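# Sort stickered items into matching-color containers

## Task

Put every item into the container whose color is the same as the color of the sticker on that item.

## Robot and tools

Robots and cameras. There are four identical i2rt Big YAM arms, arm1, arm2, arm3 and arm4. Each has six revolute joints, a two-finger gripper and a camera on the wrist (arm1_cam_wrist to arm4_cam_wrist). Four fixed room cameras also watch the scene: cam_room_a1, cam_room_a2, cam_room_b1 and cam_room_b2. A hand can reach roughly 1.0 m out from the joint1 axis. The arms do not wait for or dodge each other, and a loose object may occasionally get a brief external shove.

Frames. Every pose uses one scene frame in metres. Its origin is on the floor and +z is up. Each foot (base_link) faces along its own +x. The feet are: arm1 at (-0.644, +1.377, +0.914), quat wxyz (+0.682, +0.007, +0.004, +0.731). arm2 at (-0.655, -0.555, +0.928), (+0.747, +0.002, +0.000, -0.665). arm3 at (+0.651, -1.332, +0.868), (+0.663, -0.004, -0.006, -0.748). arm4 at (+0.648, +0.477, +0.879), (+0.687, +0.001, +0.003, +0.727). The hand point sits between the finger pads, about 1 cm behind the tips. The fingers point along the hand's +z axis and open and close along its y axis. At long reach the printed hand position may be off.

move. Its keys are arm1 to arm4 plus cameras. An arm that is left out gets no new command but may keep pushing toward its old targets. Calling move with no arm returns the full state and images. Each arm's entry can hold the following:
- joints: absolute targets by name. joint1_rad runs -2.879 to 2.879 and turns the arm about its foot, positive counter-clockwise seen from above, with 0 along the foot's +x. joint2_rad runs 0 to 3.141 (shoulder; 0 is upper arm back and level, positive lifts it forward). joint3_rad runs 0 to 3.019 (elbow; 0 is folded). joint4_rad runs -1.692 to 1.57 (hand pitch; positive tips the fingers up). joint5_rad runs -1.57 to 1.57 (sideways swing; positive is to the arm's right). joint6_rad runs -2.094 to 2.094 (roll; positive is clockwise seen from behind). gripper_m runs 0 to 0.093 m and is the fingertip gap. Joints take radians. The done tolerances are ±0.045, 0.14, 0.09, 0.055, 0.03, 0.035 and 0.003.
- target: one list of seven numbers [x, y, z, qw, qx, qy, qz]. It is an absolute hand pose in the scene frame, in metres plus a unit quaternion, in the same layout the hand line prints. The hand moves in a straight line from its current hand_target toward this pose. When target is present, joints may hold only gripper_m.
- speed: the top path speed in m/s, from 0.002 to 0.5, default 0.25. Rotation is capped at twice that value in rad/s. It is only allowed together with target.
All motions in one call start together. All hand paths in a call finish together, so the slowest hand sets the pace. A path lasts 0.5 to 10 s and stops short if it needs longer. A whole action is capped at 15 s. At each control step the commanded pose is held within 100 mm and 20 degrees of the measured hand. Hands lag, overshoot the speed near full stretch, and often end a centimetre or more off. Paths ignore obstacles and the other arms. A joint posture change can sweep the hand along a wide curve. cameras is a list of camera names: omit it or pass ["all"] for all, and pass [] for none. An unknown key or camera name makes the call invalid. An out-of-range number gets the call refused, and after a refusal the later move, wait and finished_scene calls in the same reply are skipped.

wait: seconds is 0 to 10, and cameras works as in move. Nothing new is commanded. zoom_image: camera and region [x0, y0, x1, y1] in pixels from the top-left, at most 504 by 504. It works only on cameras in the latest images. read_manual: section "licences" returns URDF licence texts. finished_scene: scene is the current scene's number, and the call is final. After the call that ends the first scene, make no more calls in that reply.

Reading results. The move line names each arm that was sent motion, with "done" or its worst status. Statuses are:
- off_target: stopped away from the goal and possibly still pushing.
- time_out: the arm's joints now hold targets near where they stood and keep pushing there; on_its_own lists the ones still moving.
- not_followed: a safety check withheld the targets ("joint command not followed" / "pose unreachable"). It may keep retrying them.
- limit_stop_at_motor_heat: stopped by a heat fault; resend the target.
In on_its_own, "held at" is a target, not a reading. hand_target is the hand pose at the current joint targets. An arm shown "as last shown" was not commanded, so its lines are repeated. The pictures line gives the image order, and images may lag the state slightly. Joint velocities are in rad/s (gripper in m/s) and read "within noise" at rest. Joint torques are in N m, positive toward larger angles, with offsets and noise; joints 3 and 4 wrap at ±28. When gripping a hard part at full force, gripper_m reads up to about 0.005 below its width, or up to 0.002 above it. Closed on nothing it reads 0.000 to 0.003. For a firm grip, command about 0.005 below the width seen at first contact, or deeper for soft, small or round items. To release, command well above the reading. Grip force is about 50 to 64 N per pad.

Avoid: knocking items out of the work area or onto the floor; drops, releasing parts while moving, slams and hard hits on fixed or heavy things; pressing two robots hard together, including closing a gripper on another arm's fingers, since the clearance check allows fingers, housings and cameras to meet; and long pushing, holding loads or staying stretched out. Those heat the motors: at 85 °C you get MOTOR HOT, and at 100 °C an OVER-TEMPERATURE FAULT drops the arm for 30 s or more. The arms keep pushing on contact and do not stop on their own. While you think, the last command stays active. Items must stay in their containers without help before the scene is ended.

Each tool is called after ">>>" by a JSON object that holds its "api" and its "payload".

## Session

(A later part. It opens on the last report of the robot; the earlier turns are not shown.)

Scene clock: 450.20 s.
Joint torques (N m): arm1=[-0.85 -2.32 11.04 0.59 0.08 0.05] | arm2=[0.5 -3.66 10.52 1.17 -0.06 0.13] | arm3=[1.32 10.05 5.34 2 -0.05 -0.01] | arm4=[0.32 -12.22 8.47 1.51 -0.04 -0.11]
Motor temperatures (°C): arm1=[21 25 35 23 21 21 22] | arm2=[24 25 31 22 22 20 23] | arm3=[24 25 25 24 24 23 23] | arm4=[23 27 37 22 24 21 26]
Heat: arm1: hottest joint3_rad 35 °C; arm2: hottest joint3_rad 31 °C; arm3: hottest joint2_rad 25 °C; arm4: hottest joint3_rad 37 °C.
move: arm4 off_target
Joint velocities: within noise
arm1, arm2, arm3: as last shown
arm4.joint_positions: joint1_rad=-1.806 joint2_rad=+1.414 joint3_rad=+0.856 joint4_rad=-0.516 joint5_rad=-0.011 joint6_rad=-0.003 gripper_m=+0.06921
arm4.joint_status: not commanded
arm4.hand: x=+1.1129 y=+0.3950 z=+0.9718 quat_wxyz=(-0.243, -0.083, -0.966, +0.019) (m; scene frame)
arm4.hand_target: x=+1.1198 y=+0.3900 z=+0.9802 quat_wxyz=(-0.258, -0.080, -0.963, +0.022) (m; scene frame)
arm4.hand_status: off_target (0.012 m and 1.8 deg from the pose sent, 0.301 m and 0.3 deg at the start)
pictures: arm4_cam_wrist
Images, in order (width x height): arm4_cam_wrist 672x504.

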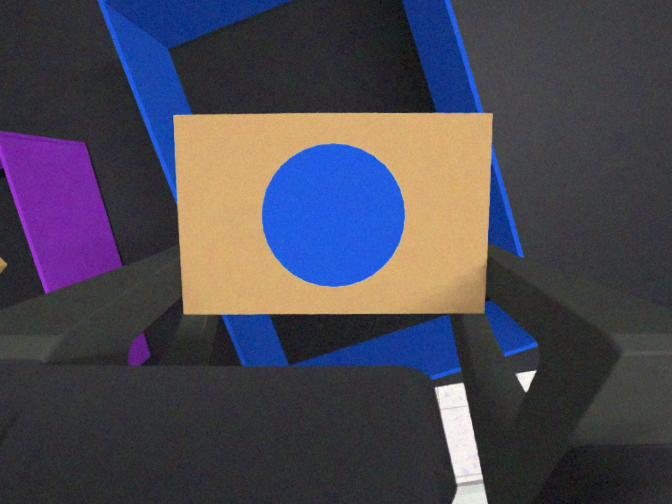

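>>> {"api": "move", "payload": {"arm4": {"target":[1.119,0.392,0.82,0.2585,-0.0505,0.9646,0.0135],"speed":0.2}, "cameras": ["arm4_cam_wrist"]}}

>>> {"api": "move", "payload": {"arm4": {"target":[1.117,0.392,0.762,0.2585,-0.0505,0.9646,0.0135],"speed":0.1}, "cameras": ["arm4_cam_wrist"]}}

>>> {"api": "move", "payload": {"arm4": {"target":[1.117,0.392,0.742,0.2585,-0.0505,0.9646,0.0135],"speed":0.06}, "cameras": ["arm4_cam_wrist"]}}

Scene clock: 459.10 s.
Joint torques (N m): arm1=[-1.26 -2.49 10.97 0.58 0.11 0.08] | arm2=[0.5 -3.72 10.54 1.24 -0.06 0.13] | arm3=[1.14 9.99 5.33 1.96 -0.05 0] | arm4=[0.5 -13.57 4.94 1.44 -0.17 -0.08]
Motor temperatures (°C): arm1=[21 25 35 23 21 21 21] | arm2=[24 25 31 22 22 20 23] | arm3=[24 25 25 24 24 23 23] | arm4=[23 26 36 22 24 21 26]
Heat: arm1: hottest joint3_rad 35 °C; arm2: hottest joint3_rad 31 °C; arm3: hottest joint2_rad 25 °C; arm4: hottest joint3_rad 36 °C.
move: arm4 done
Joint velocities: within noise
arm1, arm2, arm3: as last shown
arm4.joint_positions: joint1_rad=-1.860 joint2_rad=+1.770 joint3_rad=+0.739 joint4_rad=-0.048 joint5_rad=-0.170 joint6_rad=-0.285 gripper_m=+0.06921
arm4.joint_status: not commanded
arm4.hand: x=+1.1170 y=+0.3957 z=+0.8213 quat_wxyz=(-0.253, +0.047, -0.966, -0.016) (m; scene frame)
arm4.hand_target: x=+1.1189 y=+0.3920 z=+0.8200 quat_wxyz=(-0.258, +0.050, -0.965, -0.013) (m; scene frame)
arm4.hand_status: done (0.004 m and 0.8 deg from the pose sent, 0.152 m and 15.9 deg at the start)
pictures: arm4_cam_wrist
Images, in order (width x height): arm4_cam_wrist 672x504.

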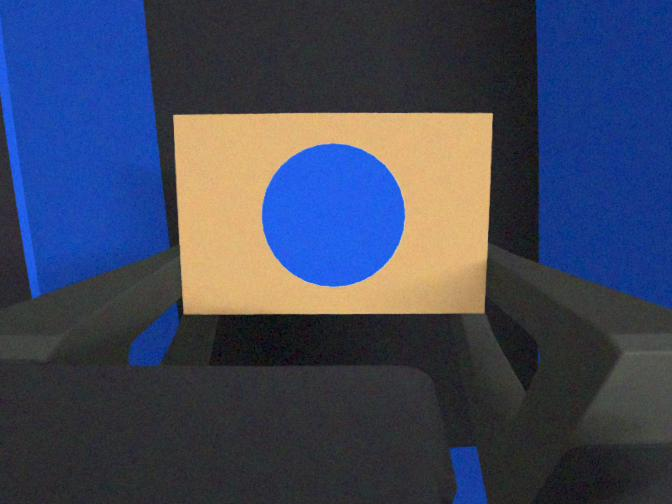

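Scene clock: 460.30 s.
Joint torques (N m): arm1=[-1.03 -2.67 11.04 0.68 0.06 0.09] | arm2=[0.44 -3.72 10.54 1.18 -0.07 0.12] | arm3=[1.26 10.05 5.35 1.94 -0.05 -0.01] | arm4=[0.15 -13.92 3.78 1.43 -0.18 -0.08]
Motor temperatures (°C): arm1=[21 25 35 23 21 21 21] | arm2=[24 25 31 22 22 20 23] | arm3=[24 25 25 24 24 23 23] | arm4=[23 26 35 22 24 21 26]
Heat: arm1: hottest joint3_rad 35 °C; arm2: hottest joint3_rad 31 °C; arm3: hottest joint2_rad 25 °C; arm4: hottest joint3_rad 35 °C.
move: arm4 done
Joint velocities: within noise
arm1, arm2, arm3: as last shown
arm4.joint_positions: joint1_rad=-1.860 joint2_rad=+1.932 joint3_rad=+0.735 joint4_rad=+0.125 joint5_rad=-0.170 joint6_rad=-0.286 gripper_m=+0.06921
arm4.joint_status: not commanded
arm4.hand: x=+1.1174 y=+0.3955 z=+0.7667 quat_wxyz=(-0.257, +0.047, -0.965, -0.015) (m; scene frame)
arm4.hand_target: x=+1.1168 y=+0.3921 z=+0.7620 quat_wxyz=(-0.258, +0.050, -0.965, -0.014) (m; scene frame)
arm4.hand_status: done (0.006 m and 0.5 deg from the pose sent, 0.060 m and 0.8 deg at the start)
pictures: arm4_cam_wrist
Images, in order (width x height): arm4_cam_wrist 672x504.

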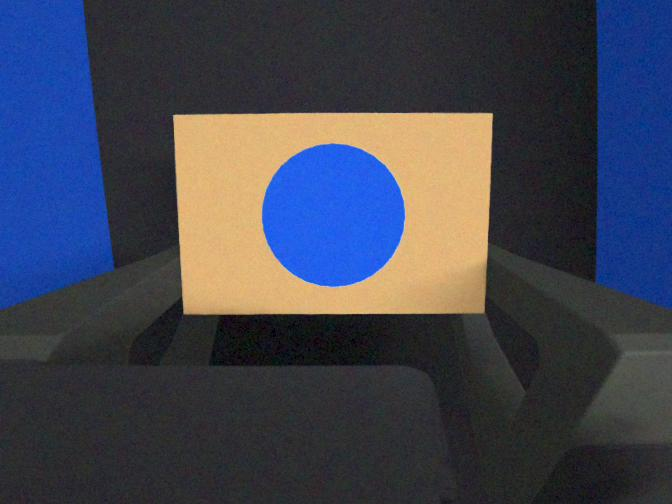

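Scene clock: 461.33 s.
Joint torques (N m): arm1=[-1.14 -2.55 11.08 0.83 0.06 0.11] | arm2=[0.5 -3.66 10.54 1.2 -0.07 0.13] | arm3=[1.38 9.99 5.38 1.98 -0.06 -0.01] | arm4=[0.21 -13.86 3.79 1.43 -0.15 -0.09]
Motor temperatures (°C): arm1=[21 25 35 23 21 21 21] | arm2=[24 25 31 22 22 20 23] | arm3=[24 25 25 24 24 23 23] | arm4=[23 26 35 22 24 21 26]
Heat: arm1: hottest joint3_rad 35 °C; arm2: hottest joint3_rad 31 °C; arm3: hottest joint2_rad 25 °C; arm4: hottest joint3_rad 35 °C.
move: arm4 done
Joint velocities: within noise
arm1, arm2, arm3: as last shown
arm4.joint_positions: joint1_rad=-1.860 joint2_rad=+1.989 joint3_rad=+0.735 joint4_rad=+0.180 joint5_rad=-0.170 joint6_rad=-0.286 gripper_m=+0.06921
arm4.joint_status: not commanded
arm4.hand: x=+1.1149 y=+0.3960 z=+0.7472 quat_wxyz=(-0.256, +0.047, -0.966, -0.015) (m; scene frame)
arm4.hand_target: x=+1.1167 y=+0.3920 z=+0.7421 quat_wxyz=(-0.258, +0.050, -0.965, -0.014) (m; scene frame)
arm4.hand_status: done (0.007 m and 0.6 deg from the pose sent, 0.025 m and 0.5 deg at the start)
pictures: arm4_cam_wrist
Images, in order (width x height): arm4_cam_wrist 672x504.

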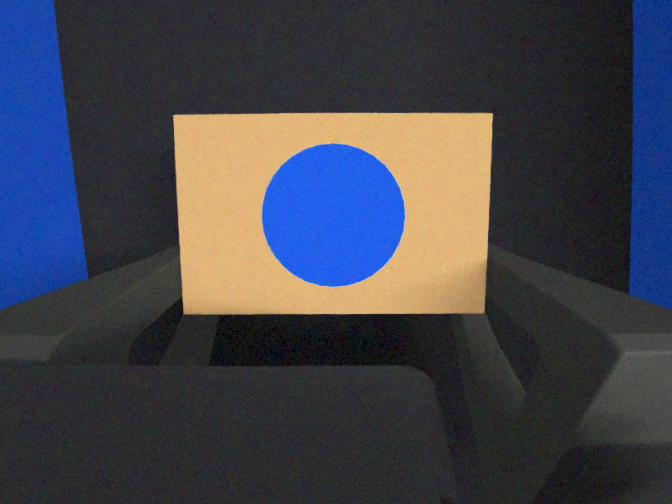

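>>> {"api": "move", "payload": {"arm4": {"target":[1.117,0.392,0.727,0.2585,-0.0505,0.9646,0.0135],"speed":0.05}, "cameras": []}}

>>> {"api": "move", "payload": {"arm4": {"target":[1.117,0.392,0.717,0.2585,-0.0505,0.9646,0.0135],"speed":0.05}, "cameras": ["arm4_cam_wrist"]}}

Scene clock: 468.90 s.
Joint torques (N m): arm1=[-1.79 -2.43 11.06 0.77 0.09 0.1] | arm2=[0.44 -3.78 10.52 1.2 -0.07 0.13] | arm3=[1.26 10.05 5.33 1.92 -0.06 -0.01] | arm4=[0.38 -13.16 3.96 1.36 -0.19 -0.04]
Motor temperatures (°C): arm1=[21 25 35 23 21 21 21] | arm2=[24 25 31 22 22 20 23] | arm3=[24 25 25 24 24 23 23] | arm4=[23 26 34 22 24 21 26]
Heat: arm1: hottest joint3_rad 35 °C; arm2: hottest joint3_rad 31 °C; arm3: hottest joint2_rad 25 °C; arm4: hottest joint3_rad 34 °C.
move: arm4 off_target
Joint velocities: within noise
arm1, arm2: as last shown
arm3.joint_positions: joint1_rad=+0.075 joint2_rad=+0.276 joint3_rad=+1.523 joint4_rad=-1.599 joint5_rad=-0.185 joint6_rad=-0.597 gripper_m=+0.09396
arm3.joint_status: not commanded
arm3.hand: x=+0.6806 y=-1.3526 z=+1.4445 quat_wxyz=(-0.326, -0.350, -0.735, +0.481) (m; scene frame)
arm3.hand_target: x=+0.6807 y=-1.3504 z=+1.4501 quat_wxyz=(-0.328, -0.347, -0.731, +0.487) (m; scene frame)
arm3.hand_status: not commanded
arm4.joint_positions: joint1_rad=-1.860 joint2_rad=+2.024 joint3_rad=+0.735 joint4_rad=+0.223 joint5_rad=-0.170 joint6_rad=-0.289 gripper_m=+0.06921
arm4.joint_status: not commanded
arm4.hand: x=+1.1149 y=+0.3959 z=+0.7366 quat_wxyz=(-0.259, +0.049, -0.964, -0.014) (m; scene frame)
arm4.hand_target: x=+1.1167 y=+0.3920 z=+0.7273 quat_wxyz=(-0.258, +0.050, -0.965, -0.013) (m; scene frame)
arm4.hand_status: off_target (0.011 m and 0.2 deg from the pose sent, 0.021 m and 0.5 deg at the start)
pictures: none
No camera images: "cameras" was empty.

Scene clock: 469.87 s.
Joint torques (N m): arm1=[-1.2 -2.61 11.12 0.73 0.1 0.05] | arm2=[0.5 -3.72 10.5 1.18 -0.07 0.12] | arm3=[1.2 10.11 5.33 1.96 -0.04 -0.01] | arm4=[-0.09 -11.16 4.34 1.09 -0.16 -0.04]
Motor temperatures (°C): arm1=[21 25 35 23 21 21 21] | arm2=[24 25 31 22 22 20 23] | arm3=[24 25 25 24 24 23 23] | arm4=[23 26 34 22 24 21 26]
Heat: arm1: hottest joint3_rad 35 °C; arm2: hottest joint3_rad 31 °C; arm3: hottest joint2_rad 25 °C; arm4: hottest joint3_rad 34 °C.
move: arm4 off_target
Joint velocities: within noise
arm1, arm2, arm3: as last shown
arm4.joint_positions: joint1_rad=-1.860 joint2_rad=+2.035 joint3_rad=+0.735 joint4_rad=+0.257 joint5_rad=-0.170 joint6_rad=-0.291 gripper_m=+0.06921
arm4.joint_status: not commanded
arm4.hand: x=+1.1192 y=+0.3949 z=+0.7359 quat_wxyz=(-0.270, +0.051, -0.961, -0.010) (m; scene frame)
arm4.hand_target: x=+1.1161 y=+0.3922 z=+0.7177 quat_wxyz=(-0.258, +0.050, -0.965, -0.014) (m; scene frame)
arm4.hand_status: off_target (0.019 m and 1.4 deg from the pose sent, 0.020 m and 0.2 deg at the start)
pictures: arm4_cam_wrist
Images, in order (width x height): arm4_cam_wrist 672x504.

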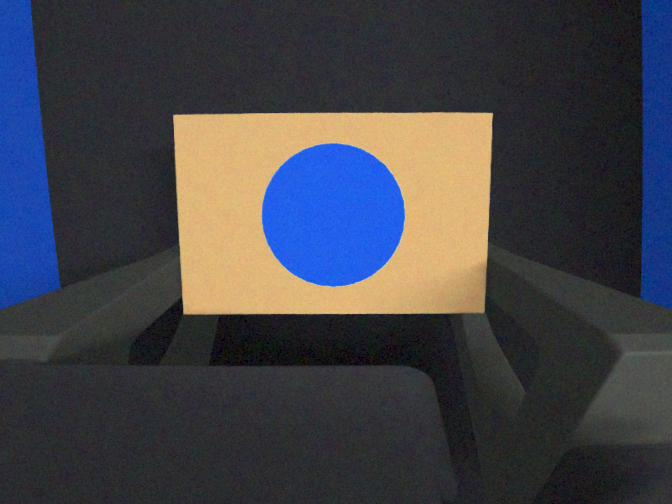

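Contact confirmed; releasing and retreating.

>>> {"api": "move", "payload": {"arm4": {"target":[1.117,0.392,0.738,0.2585,-0.0505,0.9646,0.0135],"joints":{"gripper_m":0.09},"speed":0.05}, "cameras": ["arm4_cam_wrist"]}}

>>> {"api": "move", "payload": {"arm4": {"target":[1.117,0.392,1.0,0.2585,-0.0505,0.9646,0.0135],"speed":0.2}}}

Scene clock: 473.77 s.
Joint torques (N m): arm1=[-0.44 -2.2 11.11 0.69 0.09 0.1] | arm2=[0.26 -3.72 10.54 1.18 -0.06 0.13] | arm3=[1.38 10.17 5.38 1.95 -0.04 -0.01] | arm4=[0.38 -16.32 3.47 0.13 0 0.01]
Motor temperatures (°C): arm1=[21 25 35 23 21 21 21] | arm2=[24 25 31 22 22 20 23] | arm3=[24 25 25 24 24 23 23] | arm4=[23 26 34 22 24 21 26]
Heat: arm1: hottest joint3_rad 35 °C; arm2: hottest joint3_rad 31 °C; arm3: hottest joint2_rad 25 °C; arm4: hottest joint3_rad 34 °C.
move: arm4 done
Joint velocities: within noise
arm1, arm2, arm3: as last shown
arm4.joint_positions: joint1_rad=-1.860 joint2_rad=+2.027 joint3_rad=+0.738 joint4_rad=+0.227 joint5_rad=-0.175 joint6_rad=-0.295 gripper_m=+0.08991
arm4.joint_status: all done
arm4.hand: x=+1.1165 y=+0.3964 z=+0.7364 quat_wxyz=(-0.262, +0.053, -0.964, -0.015) (m; scene frame)
arm4.hand_target: x=+1.1170 y=+0.3920 z=+0.7380 quat_wxyz=(-0.259, +0.050, -0.965, -0.013) (m; scene frame)
arm4.hand_status: done (0.005 m and 0.5 deg from the pose sent, 0.004 m and 1.4 deg at the start)
pictures: arm4_cam_wrist
Images, in order (width x height): arm4_cam_wrist 672x504.

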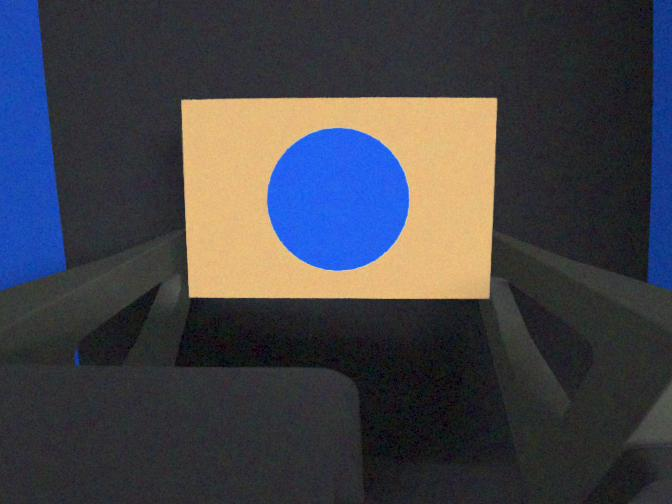

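Scene clock: 475.73 s.
Joint torques (N m): arm1=[-1.03 -2.9 11.06 0.77 0.08 0.08] | arm2=[0.56 -3.72 10.54 1.21 -0.07 0.13] | arm3=[1.32 10.05 5.34 1.94 -0.05 -0.01] | arm4=[-0.32 -11.46 10.61 0.35 -0.05 -0.05]
Motor temperatures (°C): arm1=[21 25 35 23 21 21 21] | arm2=[24 25 31 22 22 20 23] | arm3=[24 25 25 24 24 23 23] | arm4=[23 26 34 22 24 21 26]
Heat: arm1: hottest joint3_rad 35 °C; arm2: hottest joint3_rad 31 °C; arm3: hottest joint2_rad 25 °C; arm4: hottest joint3_rad 34 °C.
move: arm4 off_target
Joint velocities: within noise
arm1.joint_positions: joint1_rad=-0.004 joint2_rad=+0.966 joint3_rad=+1.127 joint4_rad=-1.360 joint5_rad=-0.007 joint6_rad=-0.001 gripper_m=+0.08998
arm1.joint_status: not commanded
arm1.hand: x=-0.6609 y=+1.7052 z=+1.2259 quat_wxyz=(-0.120, +0.716, -0.672, -0.143) (m; scene frame)
arm1.hand_target: x=-0.6618 y=+1.7029 z=+1.2260 quat_wxyz=(-0.117, +0.716, -0.673, -0.141) (m; scene frame)
arm1.hand_status: not commanded
arm2.joint_positions: joint1_rad=+0.003 joint2_rad=+0.818 joint3_rad=+0.997 joint4_rad=-1.264 joint5_rad=+0.003 joint6_rad=-0.006 gripper_m=+0.09195
arm2.joint_status: not commanded
arm2.hand: x=-0.6201 y=-0.8583 z=+1.2293 quat_wxyz=(-0.178, -0.642, -0.728, +0.159) (m; scene frame)
arm2.hand_target: x=-0.6213 y=-0.8544 z=+1.2183 quat_wxyz=(-0.166, -0.648, -0.728, +0.147) (m; scene frame)
arm2.hand_status: not commanded
arm3: as last shown
arm4.joint_positions: joint1_rad=-1.862 joint2_rad=+1.383 joint3_rad=+0.865 joint4_rad=-0.575 joint5_rad=-0.175 joint6_rad=-0.295 gripper_m=+0.08991
arm4.joint_status: not commanded
arm4.hand: x=+1.1050 y=+0.3993 z=+0.9852 quat_wxyz=(-0.247, +0.050, -0.968, -0.019) (m; scene frame)
arm4.hand_target: x=+1.1164 y=+0.3921 z=+1.0001 quat_wxyz=(-0.259, +0.050, -0.965, -0.013) (m; scene frame)
arm4.hand_status: off_target (0.020 m and 1.5 deg from the pose sent, 0.264 m and 0.5 deg at the start)
pictures: arm1_cam_wrist, arm2_cam_wrist, arm3_cam_wrist, arm4_cam_wrist, cam_room_a1, cam_room_a2, cam_room_b1, cam_room_b2
Images, in order (width x height): arm1_cam_wrist 672x504, arm2_cam_wrist 672x504, arm3_cam_wrist 672x504, arm4_cam_wrist 672x504, cam_room_a1 672x504, cam_room_a2 672x504, cam_room_b1 672x504, cam_room_b2 672x504.

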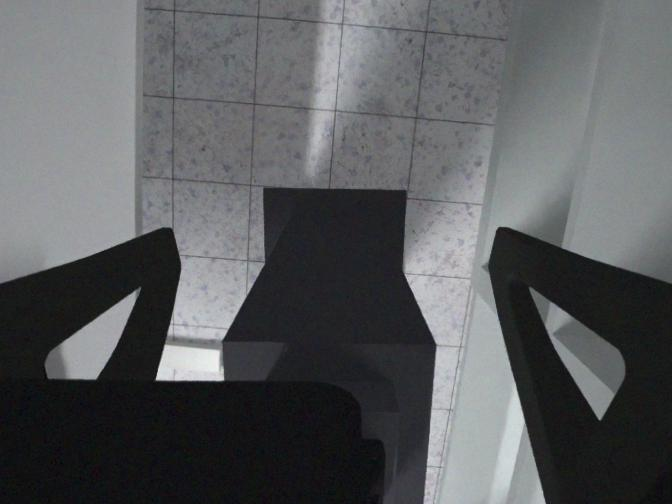

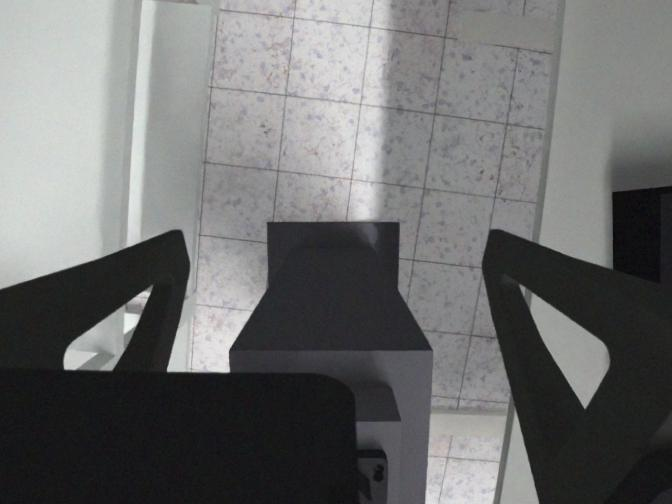

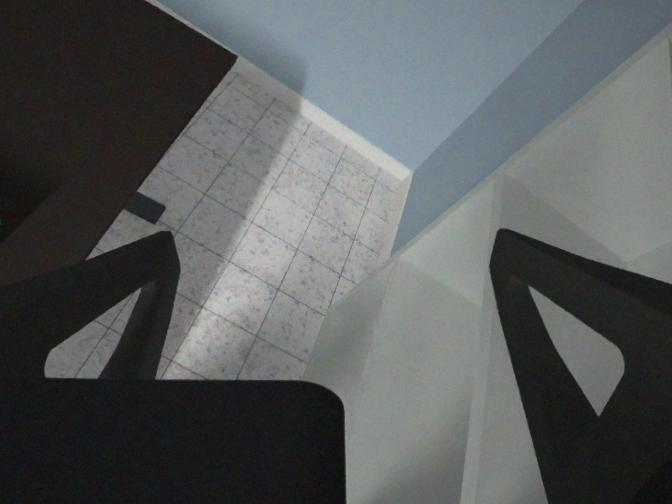

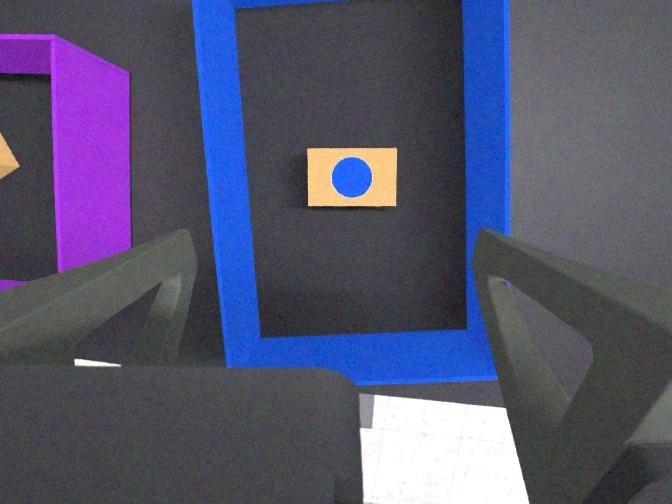

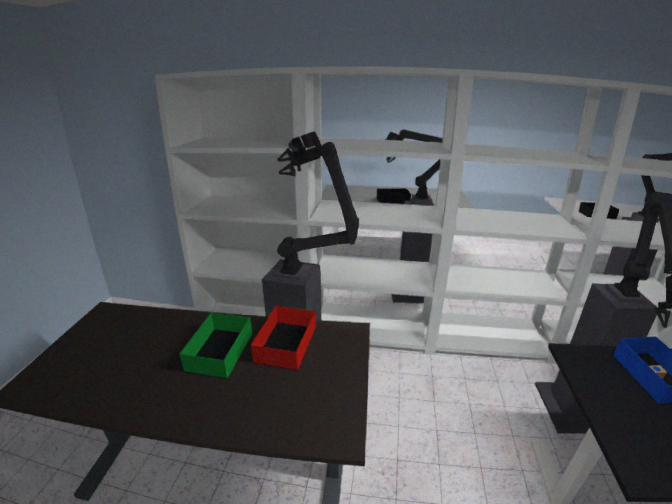

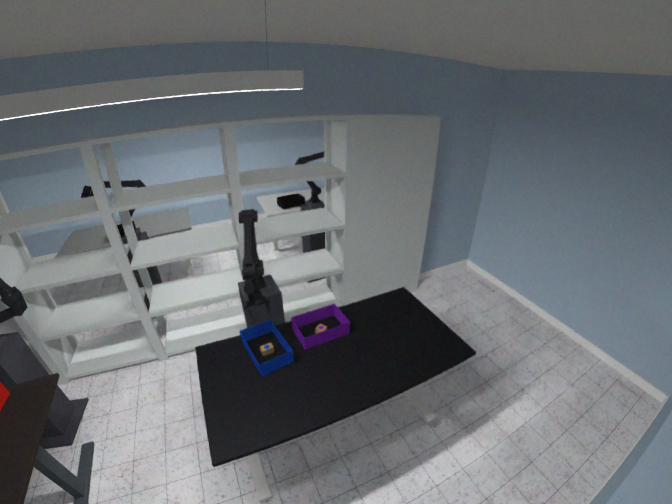

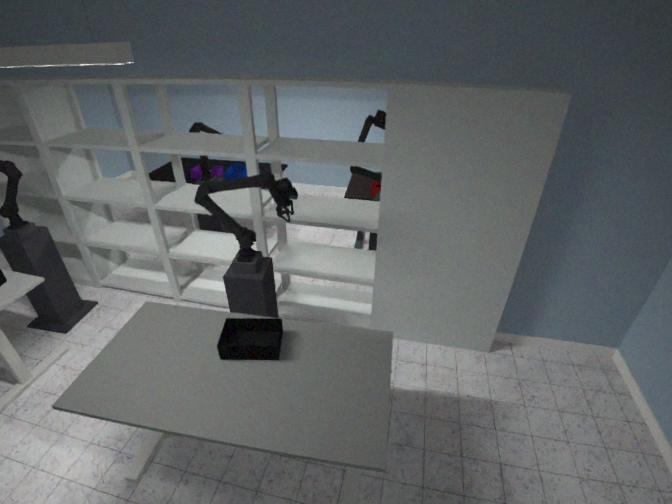

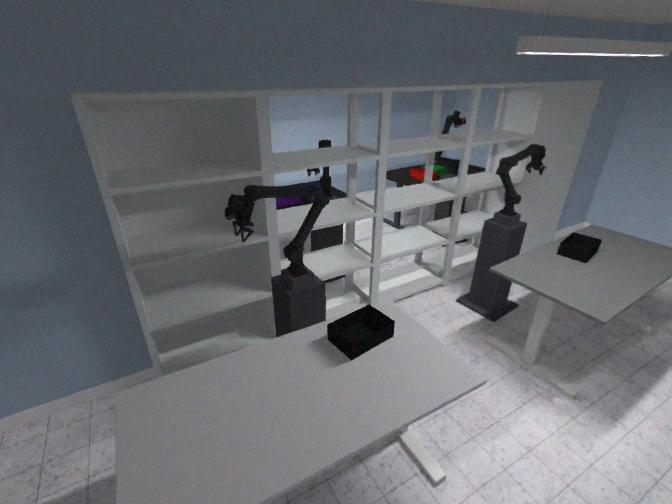

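>>> {"api": "finished_scene", "payload": {"scene": 1}}

The scene is finished: the task was done.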